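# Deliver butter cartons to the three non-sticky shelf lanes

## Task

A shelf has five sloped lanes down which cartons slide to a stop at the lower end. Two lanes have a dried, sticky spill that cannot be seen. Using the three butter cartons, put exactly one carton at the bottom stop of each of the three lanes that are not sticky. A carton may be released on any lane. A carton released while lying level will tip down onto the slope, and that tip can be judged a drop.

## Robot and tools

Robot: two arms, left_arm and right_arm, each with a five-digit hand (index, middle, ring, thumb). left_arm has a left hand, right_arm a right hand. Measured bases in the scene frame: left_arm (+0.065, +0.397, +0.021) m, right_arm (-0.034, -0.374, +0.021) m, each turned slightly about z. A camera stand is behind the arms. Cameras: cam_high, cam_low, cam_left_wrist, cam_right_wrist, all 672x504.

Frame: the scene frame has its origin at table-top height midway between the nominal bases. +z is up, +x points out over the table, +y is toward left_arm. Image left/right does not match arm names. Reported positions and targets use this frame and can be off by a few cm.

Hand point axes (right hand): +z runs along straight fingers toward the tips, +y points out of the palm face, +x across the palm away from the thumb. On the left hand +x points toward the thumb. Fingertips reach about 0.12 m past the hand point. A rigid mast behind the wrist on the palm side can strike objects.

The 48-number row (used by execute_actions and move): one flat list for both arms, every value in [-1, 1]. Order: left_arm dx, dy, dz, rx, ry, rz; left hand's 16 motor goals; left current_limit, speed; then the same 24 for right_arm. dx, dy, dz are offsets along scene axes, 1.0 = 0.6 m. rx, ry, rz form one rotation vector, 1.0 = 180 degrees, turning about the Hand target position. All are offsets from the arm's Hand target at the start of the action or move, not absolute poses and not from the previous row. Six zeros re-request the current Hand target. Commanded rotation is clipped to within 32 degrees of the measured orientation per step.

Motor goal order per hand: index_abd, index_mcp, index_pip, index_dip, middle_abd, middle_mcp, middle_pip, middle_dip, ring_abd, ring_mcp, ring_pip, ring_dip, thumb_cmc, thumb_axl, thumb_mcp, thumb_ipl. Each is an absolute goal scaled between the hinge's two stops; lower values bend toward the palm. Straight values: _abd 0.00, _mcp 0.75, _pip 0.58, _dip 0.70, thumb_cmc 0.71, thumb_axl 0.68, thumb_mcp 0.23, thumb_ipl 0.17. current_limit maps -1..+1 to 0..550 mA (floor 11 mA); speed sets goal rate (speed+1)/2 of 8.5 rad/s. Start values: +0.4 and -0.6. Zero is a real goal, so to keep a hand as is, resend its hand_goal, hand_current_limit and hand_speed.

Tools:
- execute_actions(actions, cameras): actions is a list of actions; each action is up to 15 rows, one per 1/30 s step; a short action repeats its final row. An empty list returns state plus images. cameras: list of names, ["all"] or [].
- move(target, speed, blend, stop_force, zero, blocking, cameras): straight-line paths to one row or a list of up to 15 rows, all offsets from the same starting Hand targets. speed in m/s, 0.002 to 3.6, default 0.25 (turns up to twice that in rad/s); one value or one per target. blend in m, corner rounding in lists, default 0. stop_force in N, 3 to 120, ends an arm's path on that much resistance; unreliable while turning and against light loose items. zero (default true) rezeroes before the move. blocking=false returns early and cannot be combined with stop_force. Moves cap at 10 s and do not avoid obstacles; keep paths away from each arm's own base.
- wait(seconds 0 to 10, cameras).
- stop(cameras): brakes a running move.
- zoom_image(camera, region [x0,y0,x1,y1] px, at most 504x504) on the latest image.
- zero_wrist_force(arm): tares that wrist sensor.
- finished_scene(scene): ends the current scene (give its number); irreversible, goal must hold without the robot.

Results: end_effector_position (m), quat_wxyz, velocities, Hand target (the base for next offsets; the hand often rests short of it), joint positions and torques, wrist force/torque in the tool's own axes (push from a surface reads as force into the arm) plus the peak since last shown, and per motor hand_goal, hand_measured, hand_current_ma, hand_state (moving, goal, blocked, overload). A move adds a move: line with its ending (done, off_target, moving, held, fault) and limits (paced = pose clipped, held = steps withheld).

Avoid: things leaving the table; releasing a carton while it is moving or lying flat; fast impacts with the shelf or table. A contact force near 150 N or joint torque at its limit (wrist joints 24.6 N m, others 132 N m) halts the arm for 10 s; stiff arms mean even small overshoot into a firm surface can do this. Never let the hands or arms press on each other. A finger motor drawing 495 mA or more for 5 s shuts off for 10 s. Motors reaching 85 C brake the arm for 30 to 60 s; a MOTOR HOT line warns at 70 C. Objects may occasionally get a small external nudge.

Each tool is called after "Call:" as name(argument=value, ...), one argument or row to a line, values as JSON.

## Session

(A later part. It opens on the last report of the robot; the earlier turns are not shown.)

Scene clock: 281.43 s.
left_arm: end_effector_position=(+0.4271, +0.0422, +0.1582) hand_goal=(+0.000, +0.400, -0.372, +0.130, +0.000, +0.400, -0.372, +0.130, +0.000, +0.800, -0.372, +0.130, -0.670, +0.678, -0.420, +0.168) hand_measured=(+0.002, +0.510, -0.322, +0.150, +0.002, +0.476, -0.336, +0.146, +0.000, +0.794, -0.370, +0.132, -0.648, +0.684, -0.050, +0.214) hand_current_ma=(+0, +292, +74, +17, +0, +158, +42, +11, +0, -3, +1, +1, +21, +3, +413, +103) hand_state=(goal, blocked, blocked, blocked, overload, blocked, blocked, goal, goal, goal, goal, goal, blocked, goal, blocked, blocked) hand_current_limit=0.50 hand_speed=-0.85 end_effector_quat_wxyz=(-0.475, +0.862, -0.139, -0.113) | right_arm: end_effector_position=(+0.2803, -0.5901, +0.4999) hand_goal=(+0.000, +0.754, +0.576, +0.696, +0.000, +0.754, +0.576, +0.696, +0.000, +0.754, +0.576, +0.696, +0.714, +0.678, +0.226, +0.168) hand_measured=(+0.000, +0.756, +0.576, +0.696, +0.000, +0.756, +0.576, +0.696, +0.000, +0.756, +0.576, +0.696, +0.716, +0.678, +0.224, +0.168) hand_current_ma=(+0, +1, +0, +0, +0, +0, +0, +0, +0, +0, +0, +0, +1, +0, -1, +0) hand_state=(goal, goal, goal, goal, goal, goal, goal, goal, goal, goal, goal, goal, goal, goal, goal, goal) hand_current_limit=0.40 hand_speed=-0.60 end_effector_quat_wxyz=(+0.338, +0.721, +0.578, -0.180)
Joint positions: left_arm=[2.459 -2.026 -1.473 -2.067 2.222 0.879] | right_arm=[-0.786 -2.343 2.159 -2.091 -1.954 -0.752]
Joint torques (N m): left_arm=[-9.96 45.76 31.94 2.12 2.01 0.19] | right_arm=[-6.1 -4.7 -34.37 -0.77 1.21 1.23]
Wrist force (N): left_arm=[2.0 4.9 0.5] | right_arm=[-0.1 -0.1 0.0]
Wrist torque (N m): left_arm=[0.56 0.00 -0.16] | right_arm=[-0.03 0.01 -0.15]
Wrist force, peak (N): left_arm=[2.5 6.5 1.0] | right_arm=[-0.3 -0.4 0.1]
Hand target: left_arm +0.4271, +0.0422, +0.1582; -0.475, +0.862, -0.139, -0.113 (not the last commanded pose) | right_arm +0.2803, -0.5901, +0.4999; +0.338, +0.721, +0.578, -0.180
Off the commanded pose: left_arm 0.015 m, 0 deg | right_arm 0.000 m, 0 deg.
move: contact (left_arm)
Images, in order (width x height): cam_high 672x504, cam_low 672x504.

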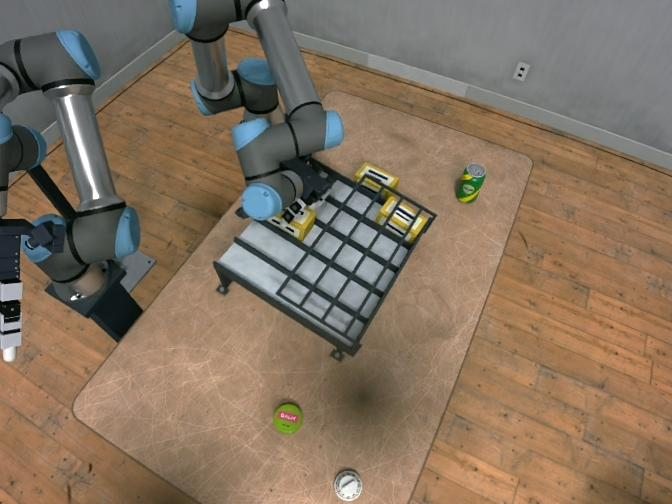

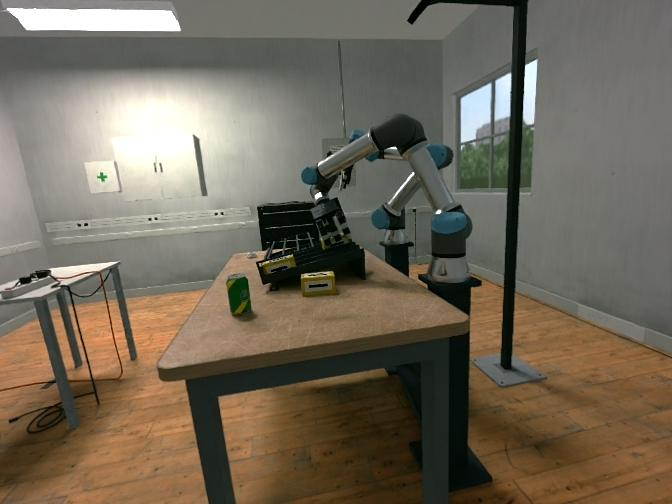

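Call:
move(
  target=[0,0,0,0,0,0,0,0.65,-0.372,0.13,0,0.65,-0.372,0.13,0,0.8,-0.372,0.13,-0.67,0.677,0.05,0.168,0.4,-0.93,0,0,0,0,0,0,0,0.754,0.576,0.696,0,0.754,0.576,0.696,0,0.754,0.576,0.696,0.714,0.678,0.226,0.168,0.4,-0.6],
  speed=0.1,
)

Call:
move(
  target=[0,0,0,0,0,0,0,0.78,-0.372,0.13,0,0.78,-0.372,0.13,0,0.8,-0.372,0.13,-0.67,0.677,0.05,0.168,0.4,-0.7,0,0,0,0,0,0,0,0.754,0.576,0.696,0,0.754,0.576,0.696,0,0.754,0.576,0.696,0.714,0.678,0.226,0.168,0.4,-0.6],
  speed=0.1,
)

Call:
wait(
  seconds=1.5,
  cameras=["cam_high","cam_low"],
)

Call:
zoom_image(
  camera="cam_high",
  region=[250, 145, 450, 285],
)

Call:
zoom_image(
  camera="cam_low",
  region=[240, 220, 400, 310],
)

Scene clock: 295.37 s.
left_arm: end_effector_position=(+0.4271, +0.0422, +0.1582) hand_goal=(+0.000, +0.650, -0.372, +0.130, +0.000, +0.650, -0.372, +0.130, +0.000, +0.800, -0.372, +0.130, -0.670, +0.678, +0.050, +0.168) hand_measured=(+0.002, +0.636, -0.368, +0.134, +0.002, +0.638, -0.368, +0.134, +0.000, +0.794, -0.370, +0.132, -0.660, +0.682, +0.046, +0.170) hand_current_ma=(+0, -10, +1, +1, +0, -8, +1, +1, +0, -3, +1, +1, +5, +1, -2, +1) hand_state=(goal, goal, goal, goal, overload, goal, goal, goal, goal, goal, goal, goal, goal, goal, goal, goal) hand_current_limit=0.40 hand_speed=-0.93 end_effector_quat_wxyz=(-0.475, +0.862, -0.139, -0.113) | right_arm: end_effector_position=(+0.2803, -0.5901, +0.4999) hand_goal=(+0.000, +0.754, +0.576, +0.696, +0.000, +0.754, +0.576, +0.696, +0.000, +0.754, +0.576, +0.696, +0.714, +0.678, +0.226, +0.168) hand_measured=(+0.000, +0.756, +0.576, +0.696, +0.000, +0.756, +0.576, +0.696, +0.000, +0.756, +0.576, +0.696, +0.716, +0.678, +0.224, +0.168) hand_current_ma=(+0, +1, +0, +0, +0, +0, +0, +0, +0, +0, +0, +0, +1, +0, -1, +0) hand_state=(goal, goal, goal, goal, goal, goal, goal, goal, goal, goal, goal, goal, goal, goal, goal, goal) hand_current_limit=0.40 hand_speed=-0.60 end_effector_quat_wxyz=(+0.338, +0.721, +0.578, -0.180)
Joint positions: left_arm=[2.459 -2.026 -1.473 -2.067 2.222 0.879] | right_arm=[-0.786 -2.343 2.159 -2.091 -1.954 -0.752]
Joint torques (N m): left_arm=[-6.78 41.9 27.64 1.64 1.45 0.27] | right_arm=[-6.13 -5.07 -34.2 -0.73 1.08 1.11]
Wrist force (N): left_arm=[0.6 1.3 -1.8] | right_arm=[-0.1 0.0 0.3]
Wrist torque (N m): left_arm=[0.33 0.04 -0.12] | right_arm=[-0.05 0.00 -0.15]
Wrist force, peak (N): left_arm=[2.1 5.7 0.4] | right_arm=[-0.3 0.2 -0.3]
Hand target: left_arm +0.4271, +0.0422, +0.1582; -0.475, +0.862, -0.139, -0.113 | right_arm +0.2803, -0.5901, +0.4999; +0.338, +0.721, +0.578, -0.180
Off the commanded pose: left_arm 0.000 m, 0 deg | right_arm 0.000 m, 0 deg.
move: done

Scene clock: 295.87 s.
left_arm: end_effector_position=(+0.4271, +0.0422, +0.1582) hand_goal=(+0.000, +0.780, -0.372, +0.130, +0.000, +0.780, -0.372, +0.130, +0.000, +0.800, -0.372, +0.130, -0.670, +0.678, +0.050, +0.168) hand_measured=(+0.002, +0.764, -0.368, +0.134, +0.002, +0.766, -0.368, +0.134, +0.000, +0.794, -0.370, +0.132, -0.660, +0.682, +0.046, +0.170) hand_current_ma=(+0, -11, +1, +1, +0, -9, +1, +1, +0, -3, +1, +1, +5, +1, -2, +1) hand_state=(goal, goal, goal, goal, overload, goal, goal, goal, goal, goal, goal, goal, goal, goal, goal, goal) hand_current_limit=0.40 hand_speed=-0.70 end_effector_quat_wxyz=(-0.475, +0.862, -0.139, -0.113) | right_arm: end_effector_position=(+0.2803, -0.5901, +0.4999) hand_goal=(+0.000, +0.754, +0.576, +0.696, +0.000, +0.754, +0.576, +0.696, +0.000, +0.754, +0.576, +0.696, +0.714, +0.678, +0.226, +0.168) hand_measured=(+0.000, +0.756, +0.576, +0.696, +0.000, +0.756, +0.576, +0.696, +0.000, +0.756, +0.576, +0.696, +0.716, +0.678, +0.224, +0.168) hand_current_ma=(+0, +1, +0, +0, +0, +0, +0, +0, +0, +0, +0, +0, +1, +0, -1, +0) hand_state=(goal, goal, goal, goal, goal, goal, goal, goal, goal, goal, goal, goal, goal, goal, goal, goal) hand_current_limit=0.40 hand_speed=-0.60 end_effector_quat_wxyz=(+0.338, +0.721, +0.578, -0.180)
Joint positions: left_arm=[2.459 -2.026 -1.473 -2.067 2.222 0.879] | right_arm=[-0.786 -2.343 2.159 -2.091 -1.954 -0.752]
Joint torques (N m): left_arm=[-6.51 39.36 26.86 1.51 1.53 0.17] | right_arm=[-6.62 -4.41 -34.09 -0.81 1.12 1.12]
Wrist force (N): left_arm=[0.8 1.6 -1.5] | right_arm=[-0.1 0.0 -0.1]
Wrist torque (N m): left_arm=[0.34 0.02 -0.10] | right_arm=[-0.02 0.02 -0.15]
Wrist force, peak (N): left_arm=[0.8 1.5 -2.0] | right_arm=[0.0 -0.3 0.2]
Hand target: left_arm +0.4271, +0.0422, +0.1582; -0.475, +0.862, -0.139, -0.113 | right_arm +0.2803, -0.5901, +0.4999; +0.338, +0.721, +0.578, -0.180
Off the commanded pose: left_arm 0.000 m, 0 deg | right_arm 0.000 m, 0 deg.
move: done

Scene clock: 297.37 s.
left_arm: end_effector_position=(+0.4271, +0.0422, +0.1582) hand_goal=(+0.000, +0.780, -0.372, +0.130, +0.000, +0.780, -0.372, +0.130, +0.000, +0.800, -0.372, +0.130, -0.670, +0.678, +0.050, +0.168) hand_measured=(+0.002, +0.764, -0.368, +0.134, +0.002, +0.766, -0.368, +0.134, +0.000, +0.794, -0.370, +0.132, -0.660, +0.682, +0.046, +0.170) hand_current_ma=(+0, -11, +1, +1, +0, -9, +1, +1, +0, -3, +1, +1, +5, +1, -2, +1) hand_state=(goal, goal, goal, goal, overload, goal, goal, goal, goal, goal, goal, goal, goal, goal, goal, goal) hand_current_limit=0.40 hand_speed=-0.70 end_effector_quat_wxyz=(-0.475, +0.862, -0.139, -0.113) | right_arm: end_effector_position=(+0.2803, -0.5901, +0.4999) hand_goal=(+0.000, +0.754, +0.576, +0.696, +0.000, +0.754, +0.576, +0.696, +0.000, +0.754, +0.576, +0.696, +0.714, +0.678, +0.226, +0.168) hand_measured=(+0.000, +0.756, +0.576, +0.696, +0.000, +0.756, +0.576, +0.696, +0.000, +0.756, +0.576, +0.696, +0.716, +0.678, +0.224, +0.168) hand_current_ma=(+0, +1, +0, +0, +0, +0, +0, +0, +0, +0, +0, +0, +1, +0, -1, +0) hand_state=(goal, goal, goal, goal, goal, goal, goal, goal, goal, goal, goal, goal, goal, goal, goal, goal) hand_current_limit=0.40 hand_speed=-0.60 end_effector_quat_wxyz=(+0.338, +0.721, +0.578, -0.180)
Joint positions: left_arm=[2.459 -2.026 -1.473 -2.067 2.222 0.879] | right_arm=[-0.786 -2.343 2.159 -2.091 -1.954 -0.752]
Joint torques (N m): left_arm=[-5.6 33.41 22.07 1.07 1.55 0.09] | right_arm=[-6.06 -4.68 -35.13 -0.75 1.17 1.27]
Wrist force (N): left_arm=[0.5 1.4 -1.7] | right_arm=[0.0 0.0 0.0]
Wrist torque (N m): left_arm=[0.32 0.05 -0.12] | right_arm=[-0.04 0.00 -0.14]
Wrist force, peak (N): left_arm=[0.8 1.8 -1.7] | right_arm=[-0.4 0.1 0.2]
Hand target: left_arm +0.4271, +0.0422, +0.1582; -0.475, +0.862, -0.139, -0.113 | right_arm +0.2803, -0.5901, +0.4999; +0.338, +0.721, +0.578, -0.180
Off the commanded pose: left_arm 0.000 m, 0 deg | right_arm 0.000 m, 0 deg.
wait: 1.50 s; at rest by 0.17 s
Images, in order (width x height): cam_high 672x504, cam_low 672x504.

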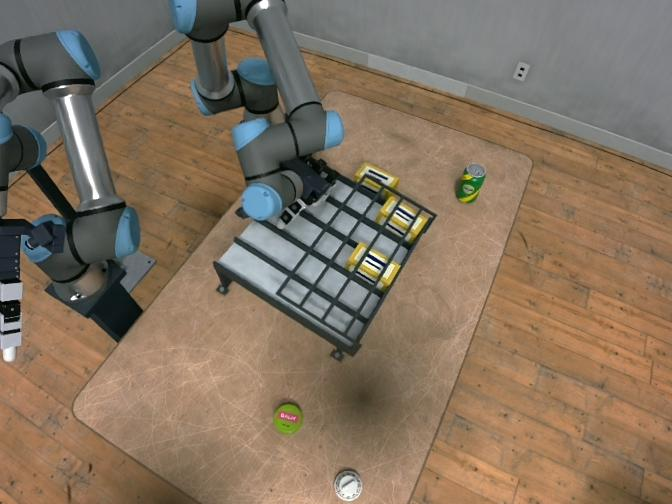

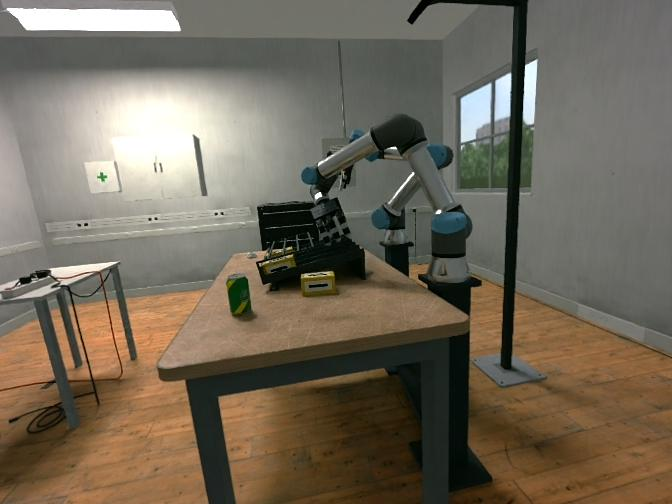

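Scaled by 2.520.

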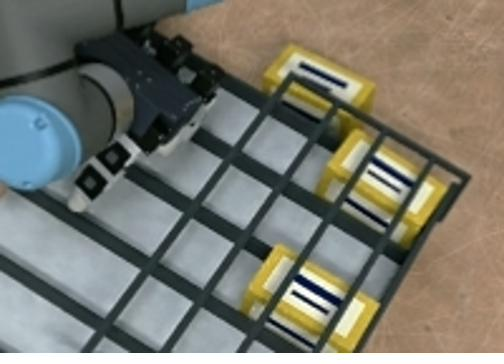

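Scaled by 3.150.

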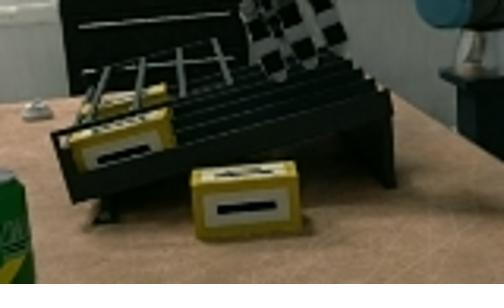

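Call:
move(
  target=[
    [0,0,0.236,0,0,0,0,0.3,0.35,0.5,0,0.3,0.35,0.5,0,0.3,0.35,0.5,-0.67,0.677,0.05,0.168,0.4,-0.5,0,0,0,0,0,0,0,0.754,0.576,0.696,0,0.754,0.576,0.696,0,0.754,0.576,0.696,0.714,0.678,0.226,0.168,0.4,-0.6],
    [0.155,0.38,0.403,0.0957,-0.0893,0.5958,0,0.3,0.35,0.5,0,0.3,0.35,0.5,0,0.3,0.35,0.5,-0.67,0.677,0.05,0.168,0.4,-0.5,0,0,0,0,0,0,0,0.754,0.576,0.696,0,0.754,0.576,0.696,0,0.754,0.576,0.696,0.714,0.678,0.226,0.168,0.4,-0.6],
    [0.18,0.458,0.25,-0.1681,0.0113,-0.9458,0,0.3,0.35,0.5,0,0.3,0.35,0.5,0,0.3,0.35,0.5,-0.67,0.677,0.05,0.168,0.4,-0.5,0,0,0,0,0,0,0,0.754,0.576,0.696,0,0.754,0.576,0.696,0,0.754,0.576,0.696,0.714,0.678,0.226,0.168,0.4,-0.6],
    [0.18,0.458,0.02,-0.1681,0.0113,-0.9458,0,0.3,0.35,0.5,0,0.3,0.35,0.5,0,0.3,0.35,0.5,-0.67,0.677,0.05,0.168,0.4,-0.5,0,0,0,0,0,0,0,0.754,0.576,0.696,0,0.754,0.576,0.696,0,0.754,0.576,0.696,0.714,0.678,0.226,0.168,0.4,-0.6],
  ],
  speed=[0.3, 0.5, 0.5, 0.25],
  blend=0.04,
  cameras=["cam_high","cam_low"],
)

Call:
zoom_image(
  camera="cam_high",
  region=[330, 110, 430, 210],
)

Call:
zoom_image(
  camera="cam_low",
  region=[270, 210, 370, 310],
)

Scene clock: 346.80 s.
left_arm: end_effector_position=(+0.5351, +0.3170, +0.1703) hand_goal=(+0.000, +0.300, +0.350, +0.500, +0.000, +0.300, +0.350, +0.500, +0.000, +0.300, +0.350, +0.500, -0.670, +0.678, +0.050, +0.168) hand_measured=(+0.002, +0.298, +0.346, +0.498, +0.002, +0.298, +0.346, +0.498, +0.000, +0.296, +0.346, +0.498, -0.668, +0.680, +0.046, +0.170) hand_current_ma=(+0, -1, -1, -1, +0, -1, -1, -1, +0, -1, -1, -1, +1, +1, -1, +1) hand_state=(goal, goal, goal, goal, overload, goal, goal, goal, goal, goal, goal, goal, goal, goal, goal, goal) hand_current_limit=0.40 hand_speed=-0.50 end_effector_quat_wxyz=(-0.012, +0.001, +0.880, -0.474) | right_arm: end_effector_position=(+0.2803, -0.5901, +0.4999) hand_goal=(+0.000, +0.754, +0.576, +0.696, +0.000, +0.754, +0.576, +0.696, +0.000, +0.754, +0.576, +0.696, +0.714, +0.678, +0.226, +0.168) hand_measured=(+0.000, +0.756, +0.576, +0.696, +0.000, +0.756, +0.576, +0.696, +0.000, +0.756, +0.576, +0.696, +0.716, +0.678, +0.224, +0.168) hand_current_ma=(+0, +1, +0, +0, +0, +0, +0, +0, +0, +0, +0, +0, +1, +0, -1, +0) hand_state=(goal, goal, goal, goal, goal, goal, goal, goal, goal, goal, goal, goal, goal, goal, goal, goal) hand_current_limit=0.40 hand_speed=-0.60 end_effector_quat_wxyz=(+0.338, +0.721, +0.578, -0.180)
Joint positions: left_arm=[3.562 -1.699 -1.932 -1.638 0.706 -0.908] | right_arm=[-0.786 -2.343 2.159 -2.091 -1.954 -0.752]
Joint torques (N m): left_arm=[-9.11 23.26 19.02 2.92 -3.65 2.06] | right_arm=[-5.91 -4.71 -34.88 -0.72 1.05 1.24]
Wrist force (N): left_arm=[-0.4 2.5 -1.1] | right_arm=[0.2 0.2 0.0]
Wrist torque (N m): left_arm=[0.42 0.05 -0.13] | right_arm=[0.01 -0.03 -0.12]
Wrist force, peak (N): left_arm=[-0.3 5.0 -0.2] | right_arm=[0.0 -0.3 0.2]
Hand target: left_arm +0.5351, +0.3170, +0.1702; -0.012, +0.001, +0.880, -0.474 | right_arm +0.2803, -0.5901, +0.4999; +0.338, +0.721, +0.578, -0.180
Off the commanded pose: left_arm 0.000 m, 0 deg | right_arm 0.000 m, 0 deg.
move: done
Images, in order (width x height): cam_high 672x504, cam_low 672x504.

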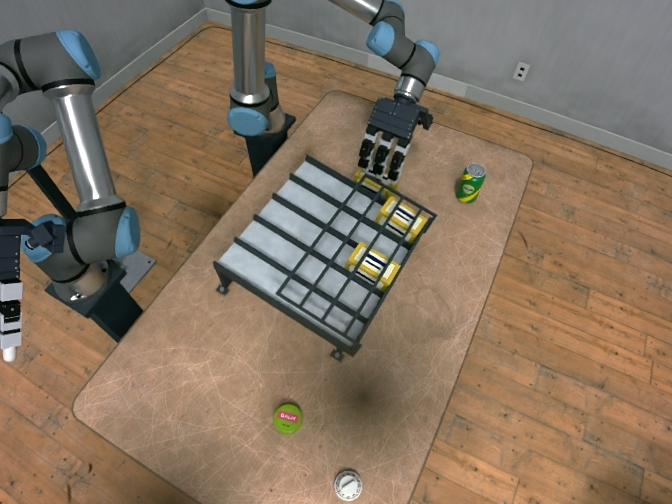

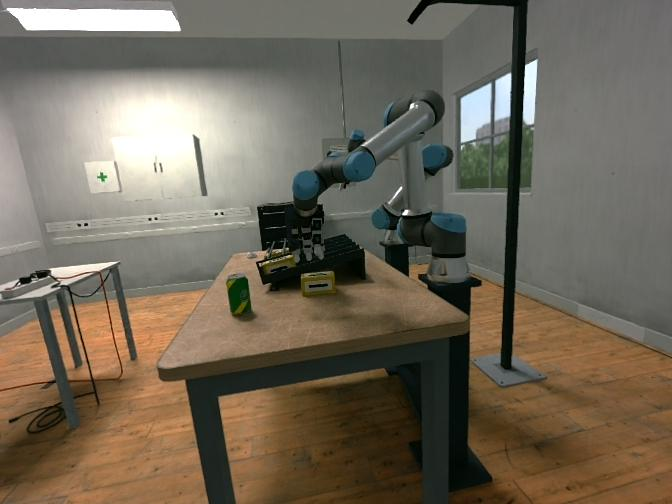

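Scaled by 5.040.

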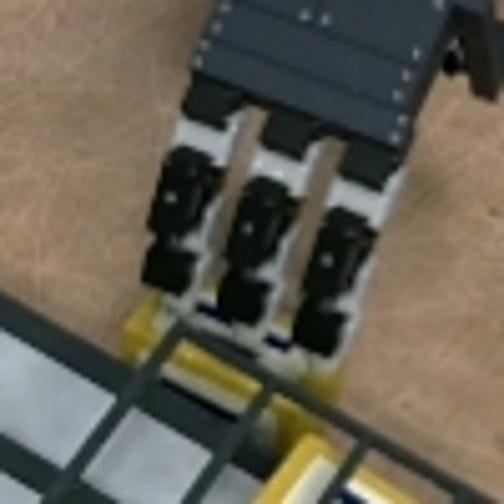

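Scaled by 5.040.

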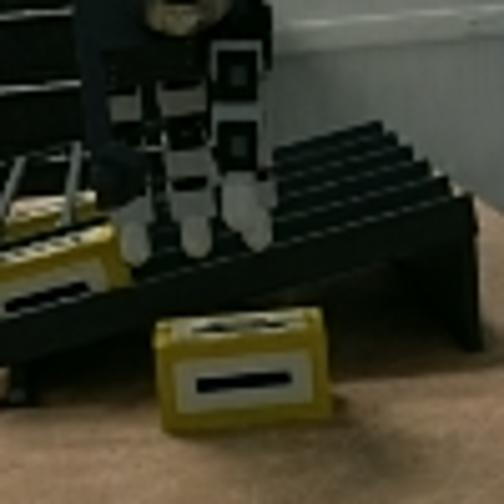

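Call:
move(
  target=[
    [0,-0.02,-0.03,0,0,0,0,0.3,0.35,0.5,0,0.3,0.35,0.5,0,0.3,0.35,0.5,-0.67,0.677,0.05,0.168,0.4,-0.5,0,0,0,0,0,0,0,0.754,0.576,0.696,0,0.754,0.576,0.696,0,0.754,0.576,0.696,0.714,0.678,0.226,0.168,0.4,-0.6],
    [0,-0.02,-0.17,0,0,0,0,0.3,0.35,0.5,0,0.3,0.35,0.5,0,0.3,0.35,0.5,-0.67,0.677,0.05,0.168,0.4,-0.5,0,0,0,0,0,0,0,0.754,0.576,0.696,0,0.754,0.576,0.696,0,0.754,0.576,0.696,0.714,0.678,0.226,0.168,0.4,-0.6],
  ],
  speed=0.08,
  blend=0.003,
  stop_force=5,
  cameras=["cam_high","cam_low"],
)

Call:
zoom_image(
  camera="cam_high",
  region=[330, 110, 430, 210],
)

Call:
zoom_image(
  camera="cam_low",
  region=[270, 210, 370, 310],
)

Scene clock: 385.33 s.
left_arm: end_effector_position=(+0.5350, +0.3050, +0.1225) hand_goal=(+0.000, +0.300, +0.350, +0.500, +0.000, +0.300, +0.350, +0.500, +0.000, +0.300, +0.350, +0.500, -0.670, +0.678, +0.050, +0.168) hand_measured=(+0.002, +0.296, +0.346, +0.498, +0.002, +0.302, +0.346, +0.498, +0.000, +0.296, +0.346, +0.498, -0.668, +0.680, +0.046, +0.170) hand_current_ma=(+0, -1, -1, -1, +0, +0, -1, -1, +0, -1, -1, -1, +1, +1, -1, +1) hand_state=(goal, goal, goal, goal, overload, goal, goal, goal, goal, goal, goal, goal, goal, goal, goal, goal) hand_current_limit=0.40 hand_speed=-0.50 end_effector_quat_wxyz=(-0.012, +0.001, +0.880, -0.474) | right_arm: end_effector_position=(+0.2803, -0.5901, +0.4999) hand_goal=(+0.000, +0.754, +0.576, +0.696, +0.000, +0.754, +0.576, +0.696, +0.000, +0.754, +0.576, +0.696, +0.714, +0.678, +0.226, +0.168) hand_measured=(+0.000, +0.756, +0.576, +0.696, +0.000, +0.756, +0.576, +0.696, +0.000, +0.756, +0.576, +0.696, +0.716, +0.678, +0.224, +0.168) hand_current_ma=(+0, +1, +0, +0, +0, +0, +0, +0, +0, +0, +0, +0, +1, +0, -1, +0) hand_state=(goal, goal, goal, goal, goal, goal, goal, goal, goal, goal, goal, goal, goal, goal, goal, goal) hand_current_limit=0.40 hand_speed=-0.60 end_effector_quat_wxyz=(+0.338, +0.721, +0.578, -0.180)
Joint positions: left_arm=[3.539 -1.761 -2.008 -1.478 0.694 -0.938] | right_arm=[-0.786 -2.343 2.159 -2.091 -1.954 -0.752]
Joint torques (N m): left_arm=[-9.15 17.66 9.53 3 -3.43 0.86] | right_arm=[-5 -5.07 -34.65 -0.71 0.98 1.17]
Wrist force (N): left_arm=[-0.5 2.5 -2.7] | right_arm=[0.0 0.1 0.1]
Wrist torque (N m): left_arm=[0.69 0.05 -0.23] | right_arm=[-0.01 -0.01 -0.13]
Wrist force, peak (N): left_arm=[18.0 -6.5 -82.5] | right_arm=[0.0 0.0 0.4]
Hand target: left_arm +0.5350, +0.3050, +0.1225; -0.012, +0.001, +0.880, -0.474 (not the last commanded pose) | right_arm +0.2803, -0.5901, +0.4999; +0.338, +0.721, +0.578, -0.180
Off the commanded pose: left_arm 0.054 m, 0 deg | right_arm 0.000 m, 0 deg.
move: contact (left_arm); path passed 1 of 2 targets
Images, in order (width x height): cam_high 672x504, cam_low 672x504.

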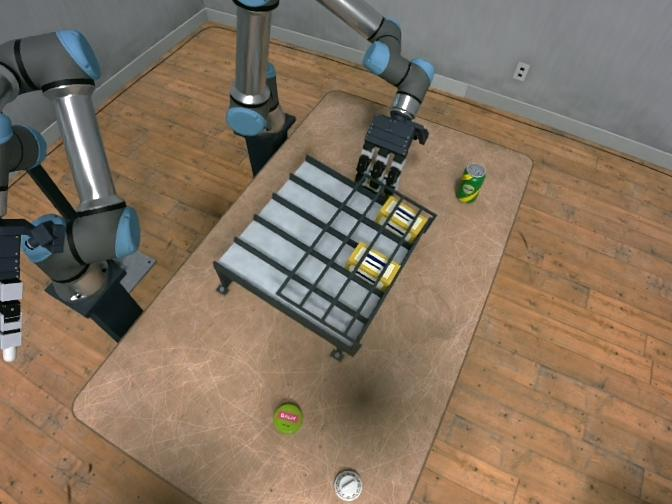

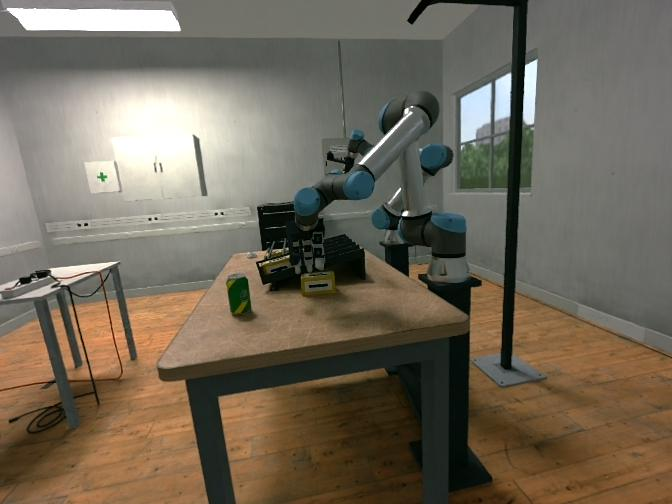

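Scaled by 5.040.

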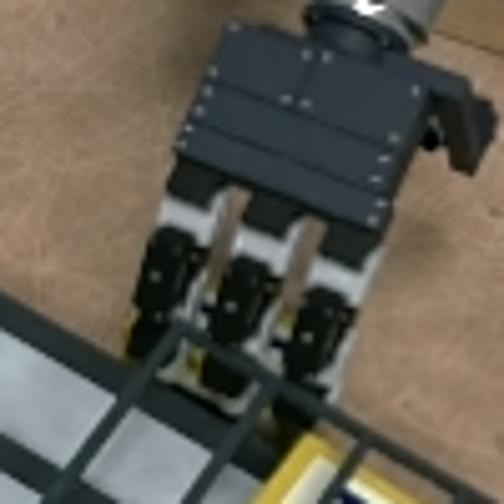

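Scaled by 5.040.

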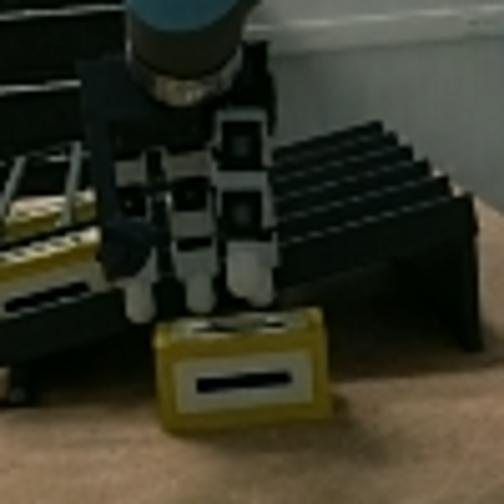

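Call:
move(
  target=[
    [0,0,0.035,0,0,0,0,0.3,0.35,0.5,0,0.3,0.35,0.5,0,0.3,0.35,0.5,-0.67,0.677,0.05,0.168,0.4,-0.5,0,0,0,0,0,0,0,0.754,0.576,0.696,0,0.754,0.576,0.696,0,0.754,0.576,0.696,0.714,0.678,0.226,0.168,0.4,-0.6],
    [0,0.0267,0.035,0,0,0,0,0.3,0.35,0.5,0,0.3,0.35,0.5,0,0.3,0.35,0.5,-0.67,0.677,0.05,0.168,0.4,-0.5,0,0,0,0,0,0,0,0.754,0.576,0.696,0,0.754,0.576,0.696,0,0.754,0.576,0.696,0.714,0.678,0.226,0.168,0.4,-0.6],
  ],
  speed=0.08,
)

Call:
move(
  target=[0,0,-0.124,0,0,0,0,0.3,0.35,0.5,0,0.3,0.35,0.5,0,0.3,0.35,0.5,-0.67,0.677,0.05,0.168,0.4,-0.5,0,0,0,0,0,0,0,0.754,0.576,0.696,0,0.754,0.576,0.696,0,0.754,0.576,0.696,0.714,0.678,0.226,0.168,0.4,-0.6],
  speed=0.035,
  stop_force=4,
  cameras=["cam_high","cam_low"],
)

Call:
zoom_image(
  camera="cam_high",
  region=[330, 110, 430, 210],
)

Call:
zoom_image(
  camera="cam_low",
  region=[270, 210, 370, 310],
)

Scene clock: 416.30 s.
left_arm: end_effector_position=(+0.5351, +0.3211, +0.1435) hand_goal=(+0.000, +0.300, +0.350, +0.500, +0.000, +0.300, +0.350, +0.500, +0.000, +0.300, +0.350, +0.500, -0.670, +0.678, +0.050, +0.168) hand_measured=(+0.002, +0.296, +0.346, +0.498, +0.002, +0.298, +0.346, +0.498, +0.000, +0.296, +0.346, +0.498, -0.668, +0.680, +0.046, +0.170) hand_current_ma=(+0, -1, -1, -1, +0, +0, -1, -1, +0, -1, -1, -1, +1, +1, -1, +0) hand_state=(goal, goal, goal, goal, overload, goal, goal, goal, goal, goal, goal, goal, goal, goal, goal, goal) hand_current_limit=0.40 hand_speed=-0.50 end_effector_quat_wxyz=(-0.012, +0.001, +0.880, -0.474) | right_arm: end_effector_position=(+0.2803, -0.5901, +0.4999) hand_goal=(+0.000, +0.754, +0.576, +0.696, +0.000, +0.754, +0.576, +0.696, +0.000, +0.754, +0.576, +0.696, +0.714, +0.678, +0.226, +0.168) hand_measured=(+0.000, +0.756, +0.576, +0.696, +0.000, +0.756, +0.576, +0.696, +0.000, +0.756, +0.576, +0.696, +0.716, +0.678, +0.224, +0.168) hand_current_ma=(+0, +1, +0, +0, +0, +0, +0, +0, +0, +0, +0, +0, +1, +0, -1, +0) hand_state=(goal, goal, goal, goal, goal, goal, goal, goal, goal, goal, goal, goal, goal, goal, goal, goal) hand_current_limit=0.40 hand_speed=-0.60 end_effector_quat_wxyz=(+0.338, +0.721, +0.578, -0.180)
Joint positions: left_arm=[3.569 -1.735 -1.968 -1.576 0.71 -0.897] | right_arm=[-0.786 -2.343 2.159 -2.091 -1.954 -0.752]
Joint torques (N m): left_arm=[-10.49 29.24 10.07 2.97 -3.81 -2.58] | right_arm=[-5 -4.36 -34.5 -0.74 1.05 1.21]
Wrist force (N): left_arm=[-0.4 3.1 -1.4] | right_arm=[-0.2 -0.1 0.1]
Wrist torque (N m): left_arm=[0.53 0.05 -0.16] | right_arm=[-0.04 0.02 -0.16]
Wrist force, peak (N): left_arm=[-0.9 4.1 -1.5] | right_arm=[0.0 0.1 0.4]
Hand target: left_arm +0.5350, +0.3210, +0.1435; -0.012, +0.001, +0.880, -0.474 | right_arm +0.2803, -0.5901, +0.4999; +0.338, +0.721, +0.578, -0.180
Off the commanded pose: left_arm 0.000 m, 0 deg | right_arm 0.000 m, 0 deg.
move: done

Scene clock: 417.90 s.
left_arm: end_effector_position=(+0.5350, +0.3210, +0.1234) hand_goal=(+0.000, +0.300, +0.350, +0.500, +0.000, +0.300, +0.350, +0.500, +0.000, +0.300, +0.350, +0.500, -0.670, +0.678, +0.050, +0.168) hand_measured=(+0.002, +0.296, +0.346, +0.498, +0.002, +0.304, +0.340, +0.486, +0.000, +0.296, +0.346, +0.498, -0.668, +0.680, +0.046, +0.170) hand_current_ma=(+0, -1, -1, -1, +0, +2, -5, -9, +0, -1, -1, -1, +1, +1, -1, +0) hand_state=(goal, goal, goal, goal, overload, goal, goal, goal, goal, goal, goal, goal, goal, goal, goal, goal) hand_current_limit=0.40 hand_speed=-0.50 end_effector_quat_wxyz=(-0.012, +0.001, +0.880, -0.474) | right_arm: end_effector_position=(+0.2803, -0.5901, +0.4999) hand_goal=(+0.000, +0.754, +0.576, +0.696, +0.000, +0.754, +0.576, +0.696, +0.000, +0.754, +0.576, +0.696, +0.714, +0.678, +0.226, +0.168) hand_measured=(+0.000, +0.756, +0.576, +0.696, +0.000, +0.756, +0.576, +0.696, +0.000, +0.756, +0.576, +0.696, +0.716, +0.678, +0.224, +0.168) hand_current_ma=(+0, +1, +0, +0, +0, +0, +0, +0, +0, +0, +0, +0, +1, +0, -1, +0) hand_state=(goal, goal, goal, goal, goal, goal, goal, goal, goal, goal, goal, goal, goal, goal, goal, goal) hand_current_limit=0.40 hand_speed=-0.60 end_effector_quat_wxyz=(+0.338, +0.721, +0.578, -0.180)
Joint positions: left_arm=[3.569 -1.763 -1.994 -1.521 0.71 -0.897] | right_arm=[-0.786 -2.343 2.159 -2.091 -1.954 -0.752]
Joint torques (N m): left_arm=[-5.87 17.23 27.68 3 1.46 2.33] | right_arm=[-5.53 -4.56 -34.68 -0.85 1.09 1.27]
Wrist force (N): left_arm=[-0.5 0.4 -2.8] | right_arm=[0.0 0.1 -0.2]
Wrist torque (N m): left_arm=[0.54 0.05 -0.10] | right_arm=[0.00 0.00 -0.14]
Wrist force, peak (N): left_arm=[-0.2 -6.6 -6.9] | right_arm=[0.4 0.0 0.2]
Hand target: left_arm +0.5350, +0.3210, +0.1234; -0.012, +0.001, +0.880, -0.474 (not the last commanded pose) | right_arm +0.2803, -0.5901, +0.4999; +0.338, +0.721, +0.578, -0.180
Off the commanded pose: left_arm 0.054 m, 0 deg | right_arm 0.000 m, 0 deg.
move: contact (left_arm)
Images, in order (width x height): cam_high 672x504, cam_low 672x504.

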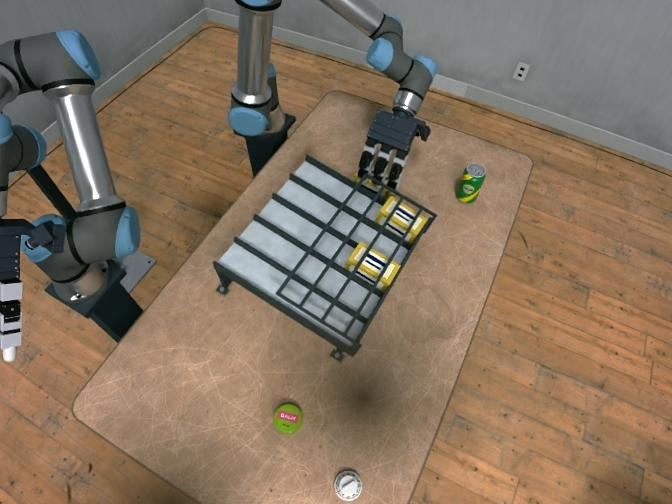

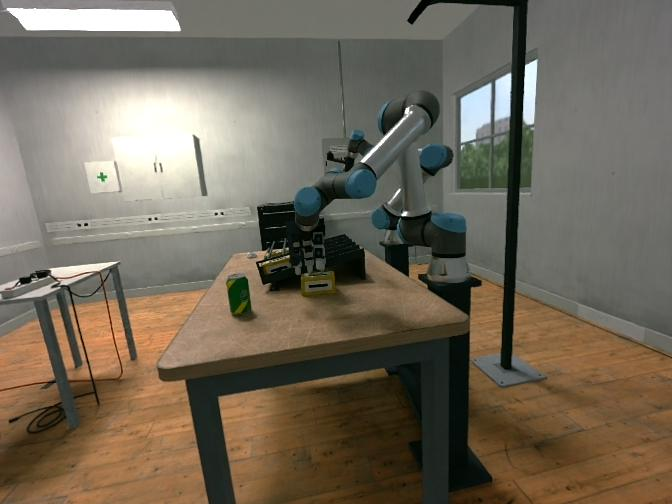

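Scaled by 5.040.

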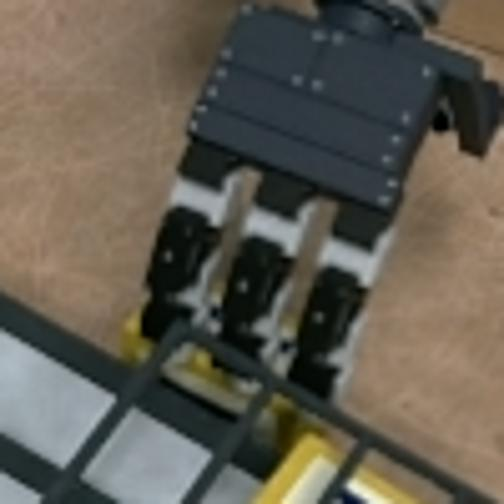

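Scaled by 5.040.

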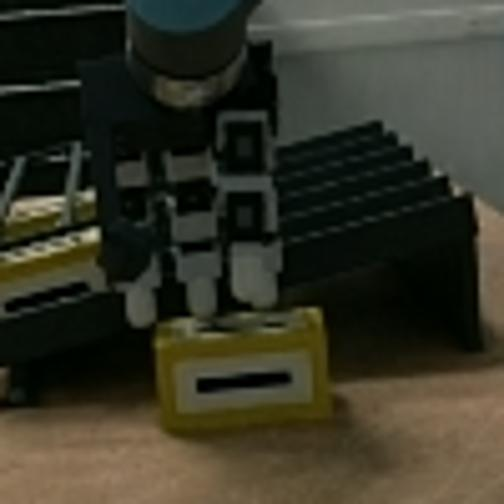

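Call:
move(
  target=[
    [0,0,0.05,0,0,0,0,0.24,0.42,0.55,0,0.24,0.42,0.55,0,0.24,0.42,0.55,-0.67,0.677,0.05,0.168,0.4,-0.5,0,0,0,0,0,0,0,0.754,0.576,0.696,0,0.754,0.576,0.696,0,0.754,0.576,0.696,0.714,0.678,0.226,0.168,0.4,-0.6],
    [0,-0.0258,0.05,0,0,0,0,0.24,0.42,0.55,0,0.24,0.42,0.55,0,0.24,0.42,0.55,-0.67,0.677,0.05,0.168,0.4,-0.5,0,0,0,0,0,0,0,0.754,0.576,0.696,0,0.754,0.576,0.696,0,0.754,0.576,0.696,0.714,0.678,0.226,0.168,0.4,-0.6],
  ],
  speed=0.1,
)

Call:
move(
  target=[0,0,-0.14,0,0,0,0,0.24,0.42,0.55,0,0.24,0.42,0.55,0,0.24,0.42,0.55,-0.67,0.677,0.05,0.168,0.4,-0.5,0,0,0,0,0,0,0,0.754,0.576,0.696,0,0.754,0.576,0.696,0,0.754,0.576,0.696,0.714,0.678,0.226,0.168,0.4,-0.6],
  speed=0.03,
  stop_force=4,
  cameras=["cam_high","cam_low"],
)

Call:
zoom_image(
  camera="cam_high",
  region=[350, 140, 420, 210],
)

Call:
zoom_image(
  camera="cam_low",
  region=[270, 210, 370, 310],
)

Scene clock: 508.53 s.
left_arm: end_effector_position=(+0.5349, +0.3055, +0.1534) hand_goal=(+0.000, +0.240, +0.420, +0.550, +0.000, +0.240, +0.420, +0.550, +0.000, +0.240, +0.420, +0.550, -0.670, +0.678, +0.050, +0.168) hand_measured=(+0.002, +0.238, +0.416, +0.548, +0.002, +0.238, +0.416, +0.546, +0.000, +0.238, +0.416, +0.548, -0.668, +0.680, +0.046, +0.170) hand_current_ma=(+0, -1, -1, -1, +0, +0, -1, -1, +0, -1, -1, -1, +1, +1, -1, +0) hand_state=(goal, goal, goal, goal, overload, goal, goal, goal, goal, goal, goal, goal, goal, goal, goal, goal) hand_current_limit=0.40 hand_speed=-0.50 end_effector_quat_wxyz=(-0.012, +0.001, +0.880, -0.474) | right_arm: end_effector_position=(+0.2803, -0.5901, +0.4999) hand_goal=(+0.000, +0.754, +0.576, +0.696, +0.000, +0.754, +0.576, +0.696, +0.000, +0.754, +0.576, +0.696, +0.714, +0.678, +0.226, +0.168) hand_measured=(+0.000, +0.756, +0.576, +0.696, +0.000, +0.756, +0.576, +0.696, +0.000, +0.756, +0.576, +0.696, +0.716, +0.678, +0.224, +0.168) hand_current_ma=(+0, +1, +0, +0, +0, +0, +0, +0, +0, +0, +0, +0, +1, +0, -1, +0) hand_state=(goal, goal, goal, goal, goal, goal, goal, goal, goal, goal, goal, goal, goal, goal, goal, goal) hand_current_limit=0.40 hand_speed=-0.60 end_effector_quat_wxyz=(+0.338, +0.721, +0.578, -0.180)
Joint positions: left_arm=[3.54 -1.717 -1.967 -1.564 0.694 -0.936] | right_arm=[-0.786 -2.343 2.159 -2.091 -1.954 -0.752]
Joint torques (N m): left_arm=[4.16 17.67 30.7 0.31 1.11 2.5] | right_arm=[-4.86 -4.77 -35.05 -0.55 0.92 1.28]
Wrist force (N): left_arm=[-0.4 2.8 -1.1] | right_arm=[0.1 -0.2 0.2]
Wrist torque (N m): left_arm=[0.45 0.05 -0.31] | right_arm=[-0.06 -0.01 -0.14]
Wrist force, peak (N): left_arm=[-0.3 -2.3 -4.6] | right_arm=[-0.1 -0.1 0.3]
Hand target: left_arm +0.5350, +0.3055, +0.1534; -0.012, +0.001, +0.880, -0.474 | right_arm +0.2803, -0.5901, +0.4999; +0.338, +0.721, +0.578, -0.180
Off the commanded pose: left_arm 0.000 m, 0 deg | right_arm 0.000 m, 0 deg.
move: done

Scene clock: 510.57 s.
left_arm: end_effector_position=(+0.5350, +0.3055, +0.1248) hand_goal=(+0.000, +0.240, +0.420, +0.550, +0.000, +0.240, +0.420, +0.550, +0.000, +0.240, +0.420, +0.550, -0.670, +0.678, +0.050, +0.168) hand_measured=(+0.002, +0.238, +0.416, +0.548, +0.002, +0.244, +0.416, +0.546, +0.000, +0.238, +0.416, +0.548, -0.668, +0.680, +0.046, +0.170) hand_current_ma=(+0, -1, -1, -1, +0, +1, -1, -1, +0, -1, -1, -1, +1, +1, -1, +0) hand_state=(goal, goal, goal, goal, overload, goal, goal, goal, goal, goal, goal, goal, goal, goal, goal, goal) hand_current_limit=0.40 hand_speed=-0.50 end_effector_quat_wxyz=(-0.012, +0.001, +0.880, -0.474) | right_arm: end_effector_position=(+0.2803, -0.5901, +0.4999) hand_goal=(+0.000, +0.754, +0.576, +0.696, +0.000, +0.754, +0.576, +0.696, +0.000, +0.754, +0.576, +0.696, +0.714, +0.678, +0.226, +0.168) hand_measured=(+0.000, +0.756, +0.576, +0.696, +0.000, +0.756, +0.576, +0.696, +0.000, +0.756, +0.576, +0.696, +0.716, +0.678, +0.224, +0.168) hand_current_ma=(+0, +1, +0, +0, +0, +0, +0, +0, +0, +0, +0, +0, +1, +0, -1, +0) hand_state=(goal, goal, goal, goal, goal, goal, goal, goal, goal, goal, goal, goal, goal, goal, goal, goal) hand_current_limit=0.40 hand_speed=-0.60 end_effector_quat_wxyz=(+0.338, +0.721, +0.578, -0.180)
Joint positions: left_arm=[3.54 -1.757 -2.005 -1.486 0.694 -0.936] | right_arm=[-0.786 -2.343 2.159 -2.091 -1.954 -0.752]
Joint torques (N m): left_arm=[-11.93 18.99 28.27 3.11 -0.64 2.29] | right_arm=[-4.84 -4.57 -33.25 -0.76 0.86 1.07]
Wrist force (N): left_arm=[0.0 2.4 -4.5] | right_arm=[-0.2 0.0 0.0]
Wrist torque (N m): left_arm=[0.80 0.06 -0.27] | right_arm=[-0.02 0.02 -0.15]
Wrist force, peak (N): left_arm=[4.4 -1.1 -23.6] | right_arm=[-0.1 -0.3 0.2]
Hand target: left_arm +0.5350, +0.3055, +0.1248; -0.012, +0.001, +0.880, -0.474 (not the last commanded pose) | right_arm +0.2803, -0.5901, +0.4999; +0.338, +0.721, +0.578, -0.180
Off the commanded pose: left_arm 0.055 m, 0 deg | right_arm 0.000 m, 0 deg.
move: contact (left_arm)
Images, in order (width x height): cam_high 672x504, cam_low 672x504.

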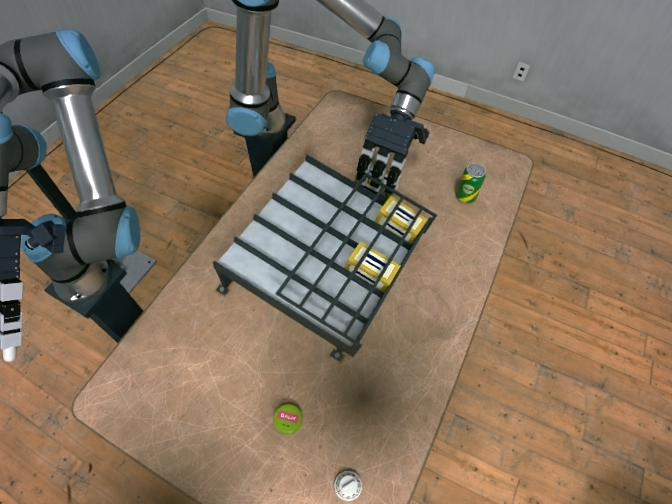

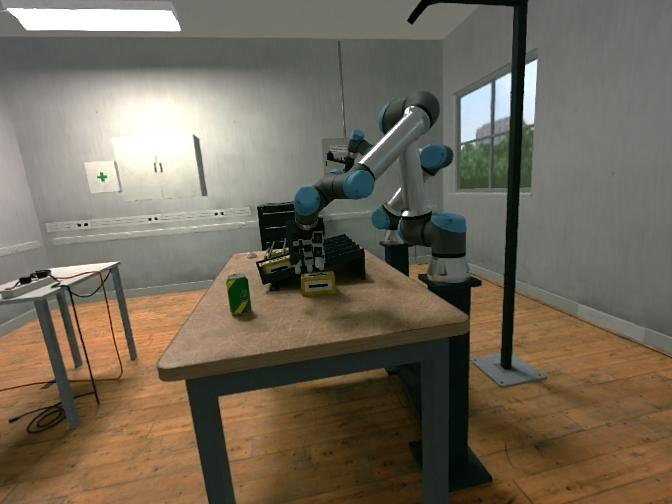

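Scaled by 7.200.

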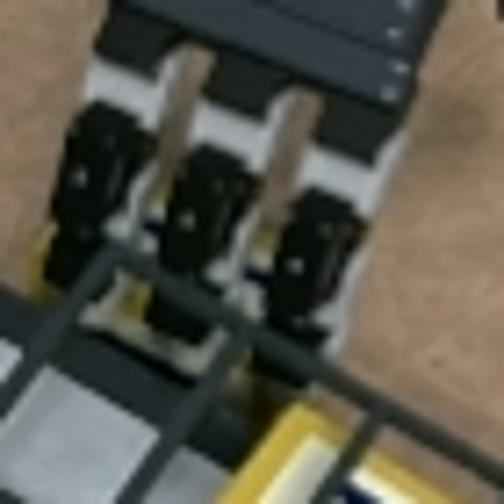

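Scaled by 5.040.

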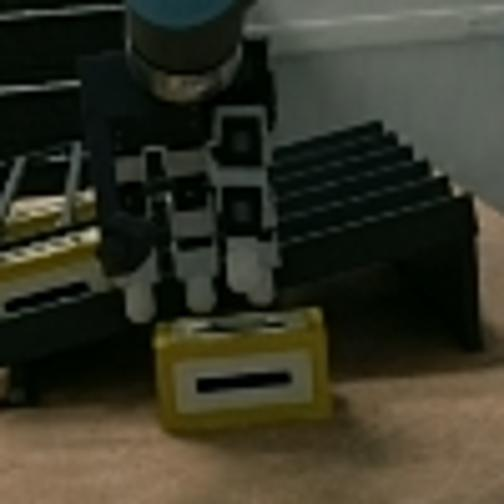

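Call:
move(
  target=[
    [0,0,0.03,0,0,0,0,0.24,0.42,0.55,0,0.24,0.42,0.55,0,0.24,0.42,0.55,-0.67,0.677,0.05,0.168,0.4,-0.5,0,0,0,0,0,0,0,0.754,0.576,0.696,0,0.754,0.576,0.696,0,0.754,0.576,0.696,0.714,0.678,0.226,0.168,0.4,-0.6],
    [-0.025,0.0825,0.02,0,0,0,0,0.24,0.42,0.55,0,0.24,0.42,0.55,0,0.24,0.42,0.55,-0.67,0.677,0.05,0.168,0.4,-0.5,0,0,0,0,0,0,0,0.754,0.576,0.696,0,0.754,0.576,0.696,0,0.754,0.576,0.696,0.714,0.678,0.226,0.168,0.4,-0.6],
  ],
  speed=0.12,
)

Call:
move(
  target=[0,0,-0.05,0,0,0,0,0.24,0.42,0.55,0,0.24,0.42,0.55,0,0.24,0.42,0.55,-0.67,0.677,0.05,0.168,0.4,-0.5,0,0,0,0,0,0,0,0.754,0.576,0.696,0,0.754,0.576,0.696,0,0.754,0.576,0.696,0.714,0.678,0.226,0.168,0.4,-0.6],
  speed=0.02,
  stop_force=12,
)

Call:
move(
  target=[0,0.058,0,0,0,0,0,0.24,0.42,0.55,0,0.24,0.42,0.55,0,0.24,0.42,0.55,-0.67,0.677,0.05,0.168,0.4,-0.5,0,0,0,0,0,0,0,0.754,0.576,0.696,0,0.754,0.576,0.696,0,0.754,0.576,0.696,0.714,0.678,0.226,0.168,0.4,-0.6],
  speed=0.04,
  cameras=["cam_high","cam_low"],
)

Call:
zoom_image(
  camera="cam_low",
  region=[270, 210, 370, 310],
)

Call:
zoom_image(
  camera="cam_high",
  region=[330, 110, 430, 210],
)

Scene clock: 543.20 s.
left_arm: end_effector_position=(+0.5200, +0.3550, +0.1368) hand_goal=(+0.000, +0.240, +0.420, +0.550, +0.000, +0.240, +0.420, +0.550, +0.000, +0.240, +0.420, +0.550, -0.670, +0.678, +0.050, +0.168) hand_measured=(+0.002, +0.238, +0.416, +0.548, +0.002, +0.238, +0.416, +0.546, +0.000, +0.238, +0.416, +0.548, -0.668, +0.680, +0.046, +0.170) hand_current_ma=(+0, -1, -1, -1, +0, +0, -1, -1, +0, -1, -1, -1, +1, +1, -1, +0) hand_state=(goal, goal, goal, goal, overload, goal, goal, goal, goal, goal, goal, goal, goal, goal, goal, goal) hand_current_limit=0.40 hand_speed=-0.50 end_effector_quat_wxyz=(-0.012, +0.001, +0.880, -0.474) | right_arm: end_effector_position=(+0.2803, -0.5901, +0.4999) hand_goal=(+0.000, +0.754, +0.576, +0.696, +0.000, +0.754, +0.576, +0.696, +0.000, +0.754, +0.576, +0.696, +0.714, +0.678, +0.226, +0.168) hand_measured=(+0.000, +0.756, +0.576, +0.696, +0.000, +0.756, +0.576, +0.696, +0.000, +0.756, +0.576, +0.696, +0.716, +0.678, +0.224, +0.168) hand_current_ma=(+0, +1, +0, +0, +0, +0, +0, +0, +0, +0, +0, +0, +1, +0, -1, +0) hand_state=(goal, goal, goal, goal, goal, goal, goal, goal, goal, goal, goal, goal, goal, goal, goal, goal) hand_current_limit=0.40 hand_speed=-0.60 end_effector_quat_wxyz=(+0.338, +0.721, +0.578, -0.180)
Joint positions: left_arm=[3.647 -1.724 -1.983 -1.642 0.753 -0.802] | right_arm=[-0.786 -2.343 2.159 -2.091 -1.954 -0.752]
Joint torques (N m): left_arm=[-2.71 16.36 29.62 1.89 -3.32 -1.77] | right_arm=[-5.07 -4 -34.34 -0.84 0.9 1.19]
Wrist force (N): left_arm=[-0.8 3.3 -1.1] | right_arm=[0.0 -0.1 0.2]
Wrist torque (N m): left_arm=[0.53 0.11 -0.21] | right_arm=[-0.06 -0.01 -0.14]
Wrist force, peak (N): left_arm=[-0.2 2.4 -4.9] | right_arm=[0.2 -0.3 -0.1]
Hand target: left_arm +0.5200, +0.3550, +0.1368; -0.012, +0.001, +0.880, -0.474 | right_arm +0.2803, -0.5901, +0.4999; +0.338, +0.721, +0.578, -0.180
Off the commanded pose: left_arm 0.000 m, 0 deg | right_arm 0.000 m, 0 deg.
move: done

Scene clock: 544.80 s.
left_arm: end_effector_position=(+0.5200, +0.3550, +0.1261) hand_goal=(+0.000, +0.240, +0.420, +0.550, +0.000, +0.240, +0.420, +0.550, +0.000, +0.240, +0.420, +0.550, -0.670, +0.678, +0.050, +0.168) hand_measured=(+0.002, +0.238, +0.416, +0.548, +0.004, +0.238, +0.416, +0.546, +0.002, +0.246, +0.408, +0.538, -0.668, +0.680, +0.046, +0.170) hand_current_ma=(+0, -1, -1, -1, +0, +0, -1, -1, +0, +3, -8, -8, +1, +1, -1, +0) hand_state=(goal, goal, goal, goal, overload, goal, goal, goal, goal, goal, goal, goal, goal, goal, goal, goal) hand_current_limit=0.40 hand_speed=-0.50 end_effector_quat_wxyz=(-0.012, +0.001, +0.880, -0.474) | right_arm: end_effector_position=(+0.2803, -0.5901, +0.4999) hand_goal=(+0.000, +0.754, +0.576, +0.696, +0.000, +0.754, +0.576, +0.696, +0.000, +0.754, +0.576, +0.696, +0.714, +0.678, +0.226, +0.168) hand_measured=(+0.000, +0.756, +0.576, +0.696, +0.000, +0.756, +0.576, +0.696, +0.000, +0.756, +0.576, +0.696, +0.716, +0.678, +0.224, +0.168) hand_current_ma=(+0, +1, +0, +0, +0, +0, +0, +0, +0, +0, +0, +0, +1, +0, -1, +0) hand_state=(goal, goal, goal, goal, goal, goal, goal, goal, goal, goal, goal, goal, goal, goal, goal, goal) hand_current_limit=0.40 hand_speed=-0.60 end_effector_quat_wxyz=(+0.338, +0.721, +0.578, -0.180)
Joint positions: left_arm=[3.647 -1.739 -1.997 -1.613 0.753 -0.802] | right_arm=[-0.786 -2.343 2.159 -2.091 -1.954 -0.752]
Joint torques (N m): left_arm=[-3.22 28.66 27.12 2.59 2.41 -2.23] | right_arm=[-4.89 -4.29 -34.18 -0.81 0.9 1.1]
Wrist force (N): left_arm=[-0.8 -4.2 -5.9] | right_arm=[-0.2 -0.2 0.2]
Wrist torque (N m): left_arm=[0.64 -0.18 0.15] | right_arm=[-0.06 0.02 -0.16]
Wrist force, peak (N): left_arm=[-0.3 -15.2 -12.8] | right_arm=[-0.1 -0.1 0.4]
Hand target: left_arm +0.5200, +0.3550, +0.1261; -0.012, +0.001, +0.880, -0.474 (not the last commanded pose) | right_arm +0.2803, -0.5901, +0.4999; +0.338, +0.721, +0.578, -0.180
Off the commanded pose: left_arm 0.019 m, 0 deg | right_arm 0.000 m, 0 deg.
move: contact (left_arm)

Scene clock: 545.97 s.
left_arm: end_effector_position=(+0.5201, +0.3900, +0.1261) hand_goal=(+0.000, +0.240, +0.420, +0.550, +0.000, +0.240, +0.420, +0.550, +0.000, +0.240, +0.420, +0.550, -0.670, +0.678, +0.050, +0.168) hand_measured=(+0.002, +0.238, +0.416, +0.548, +0.004, +0.246, +0.424, +0.552, +0.000, +0.264, +0.432, +0.554, -0.668, +0.680, +0.046, +0.170) hand_current_ma=(+0, -1, -1, -1, +0, +2, +1, +0, +0, +24, +8, +1, +1, +1, -1, +0) hand_state=(goal, goal, goal, goal, overload, goal, goal, goal, goal, blocked, goal, goal, goal, goal, goal, goal) hand_current_limit=0.40 hand_speed=-0.50 end_effector_quat_wxyz=(-0.012, +0.002, +0.880, -0.474) end_effector_velocity=(+0.000, -0.001, +0.000) end_effector_angular_velocity=(+0.000, +0.001, +0.002) | right_arm: end_effector_position=(+0.2803, -0.5901, +0.4999) hand_goal=(+0.000, +0.754, +0.576, +0.696, +0.000, +0.754, +0.576, +0.696, +0.000, +0.754, +0.576, +0.696, +0.714, +0.678, +0.226, +0.168) hand_measured=(+0.000, +0.756, +0.576, +0.696, +0.000, +0.756, +0.576, +0.696, +0.000, +0.756, +0.576, +0.696, +0.716, +0.678, +0.224, +0.168) hand_current_ma=(+0, +1, +0, +0, +0, +0, +0, +0, +0, +0, +0, +0, +1, +0, -1, +0) hand_state=(goal, goal, goal, goal, goal, goal, goal, goal, goal, goal, goal, goal, goal, goal, goal, goal) hand_current_limit=0.40 hand_speed=-0.60 end_effector_quat_wxyz=(+0.338, +0.721, +0.578, -0.180)
Joint positions: left_arm=[3.71 -1.759 -1.961 -1.681 0.792 -0.73] | right_arm=[-0.786 -2.343 2.159 -2.091 -1.954 -0.752]
Joint velocities: left_arm=[-0.002 0 -0.001 0.004 -0.002 -0.006] | right_arm=[within noise]
Joint torques (N m): left_arm=[-9.77 32.13 10.76 2.85 -1.81 -2.67] | right_arm=[-4.89 -4.79 -34.5 -0.91 0.99 1.31]
Wrist force (N): left_arm=[-0.3 -0.2 -2.4] | right_arm=[-0.2 0.1 0.1]
Wrist torque (N m): left_arm=[0.60 0.12 -0.18] | right_arm=[-0.02 0.02 -0.15]
Wrist force, peak (N): left_arm=[-0.9 -4.5 -5.8] | right_arm=[-0.1 0.3 0.0]
Hand target: left_arm +0.5200, +0.3898, +0.1261; -0.012, +0.001, +0.880, -0.474 | right_arm +0.2803, -0.5901, +0.4999; +0.338, +0.721, +0.578, -0.180
Off the commanded pose: left_arm 0.000 m, 0 deg | right_arm 0.000 m, 0 deg.
move: done
Images, in order (width x height): cam_high 672x504, cam_low 672x504.

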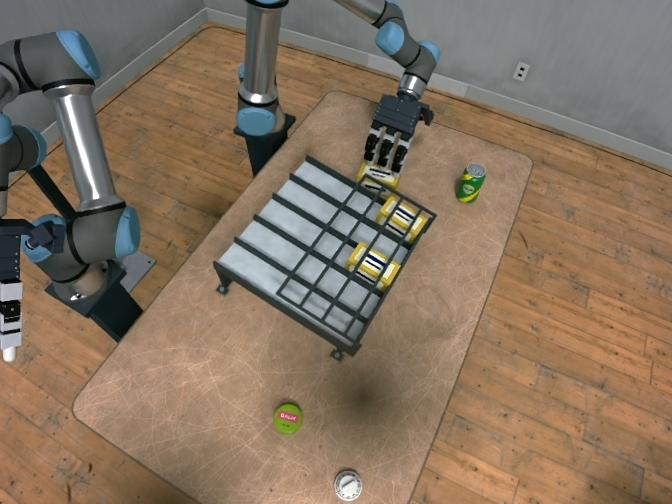

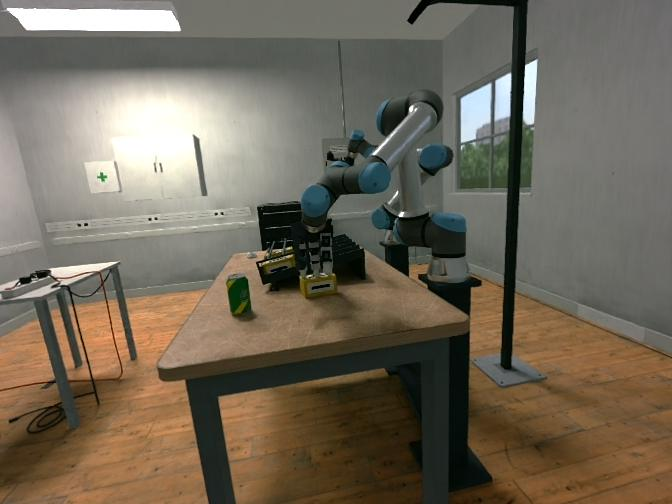

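Scaled by 5.040.

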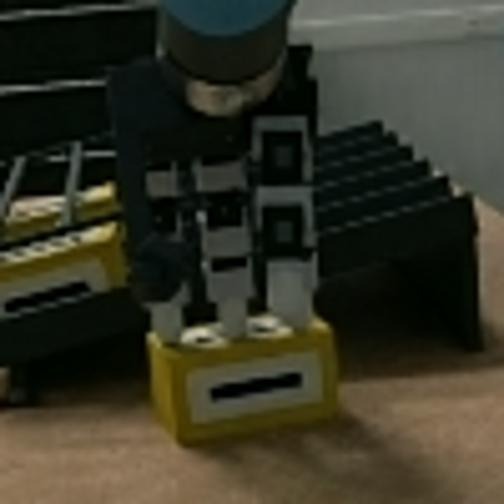

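Scaled by 5.040.

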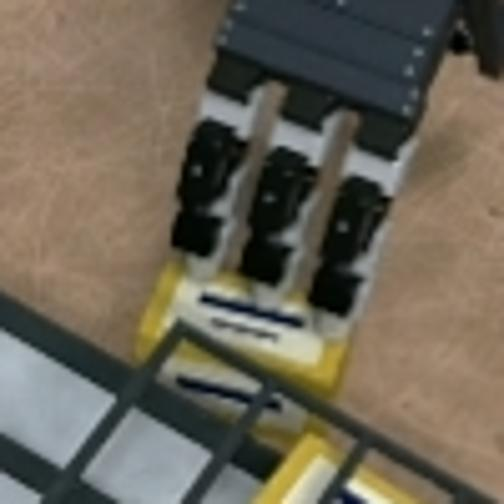

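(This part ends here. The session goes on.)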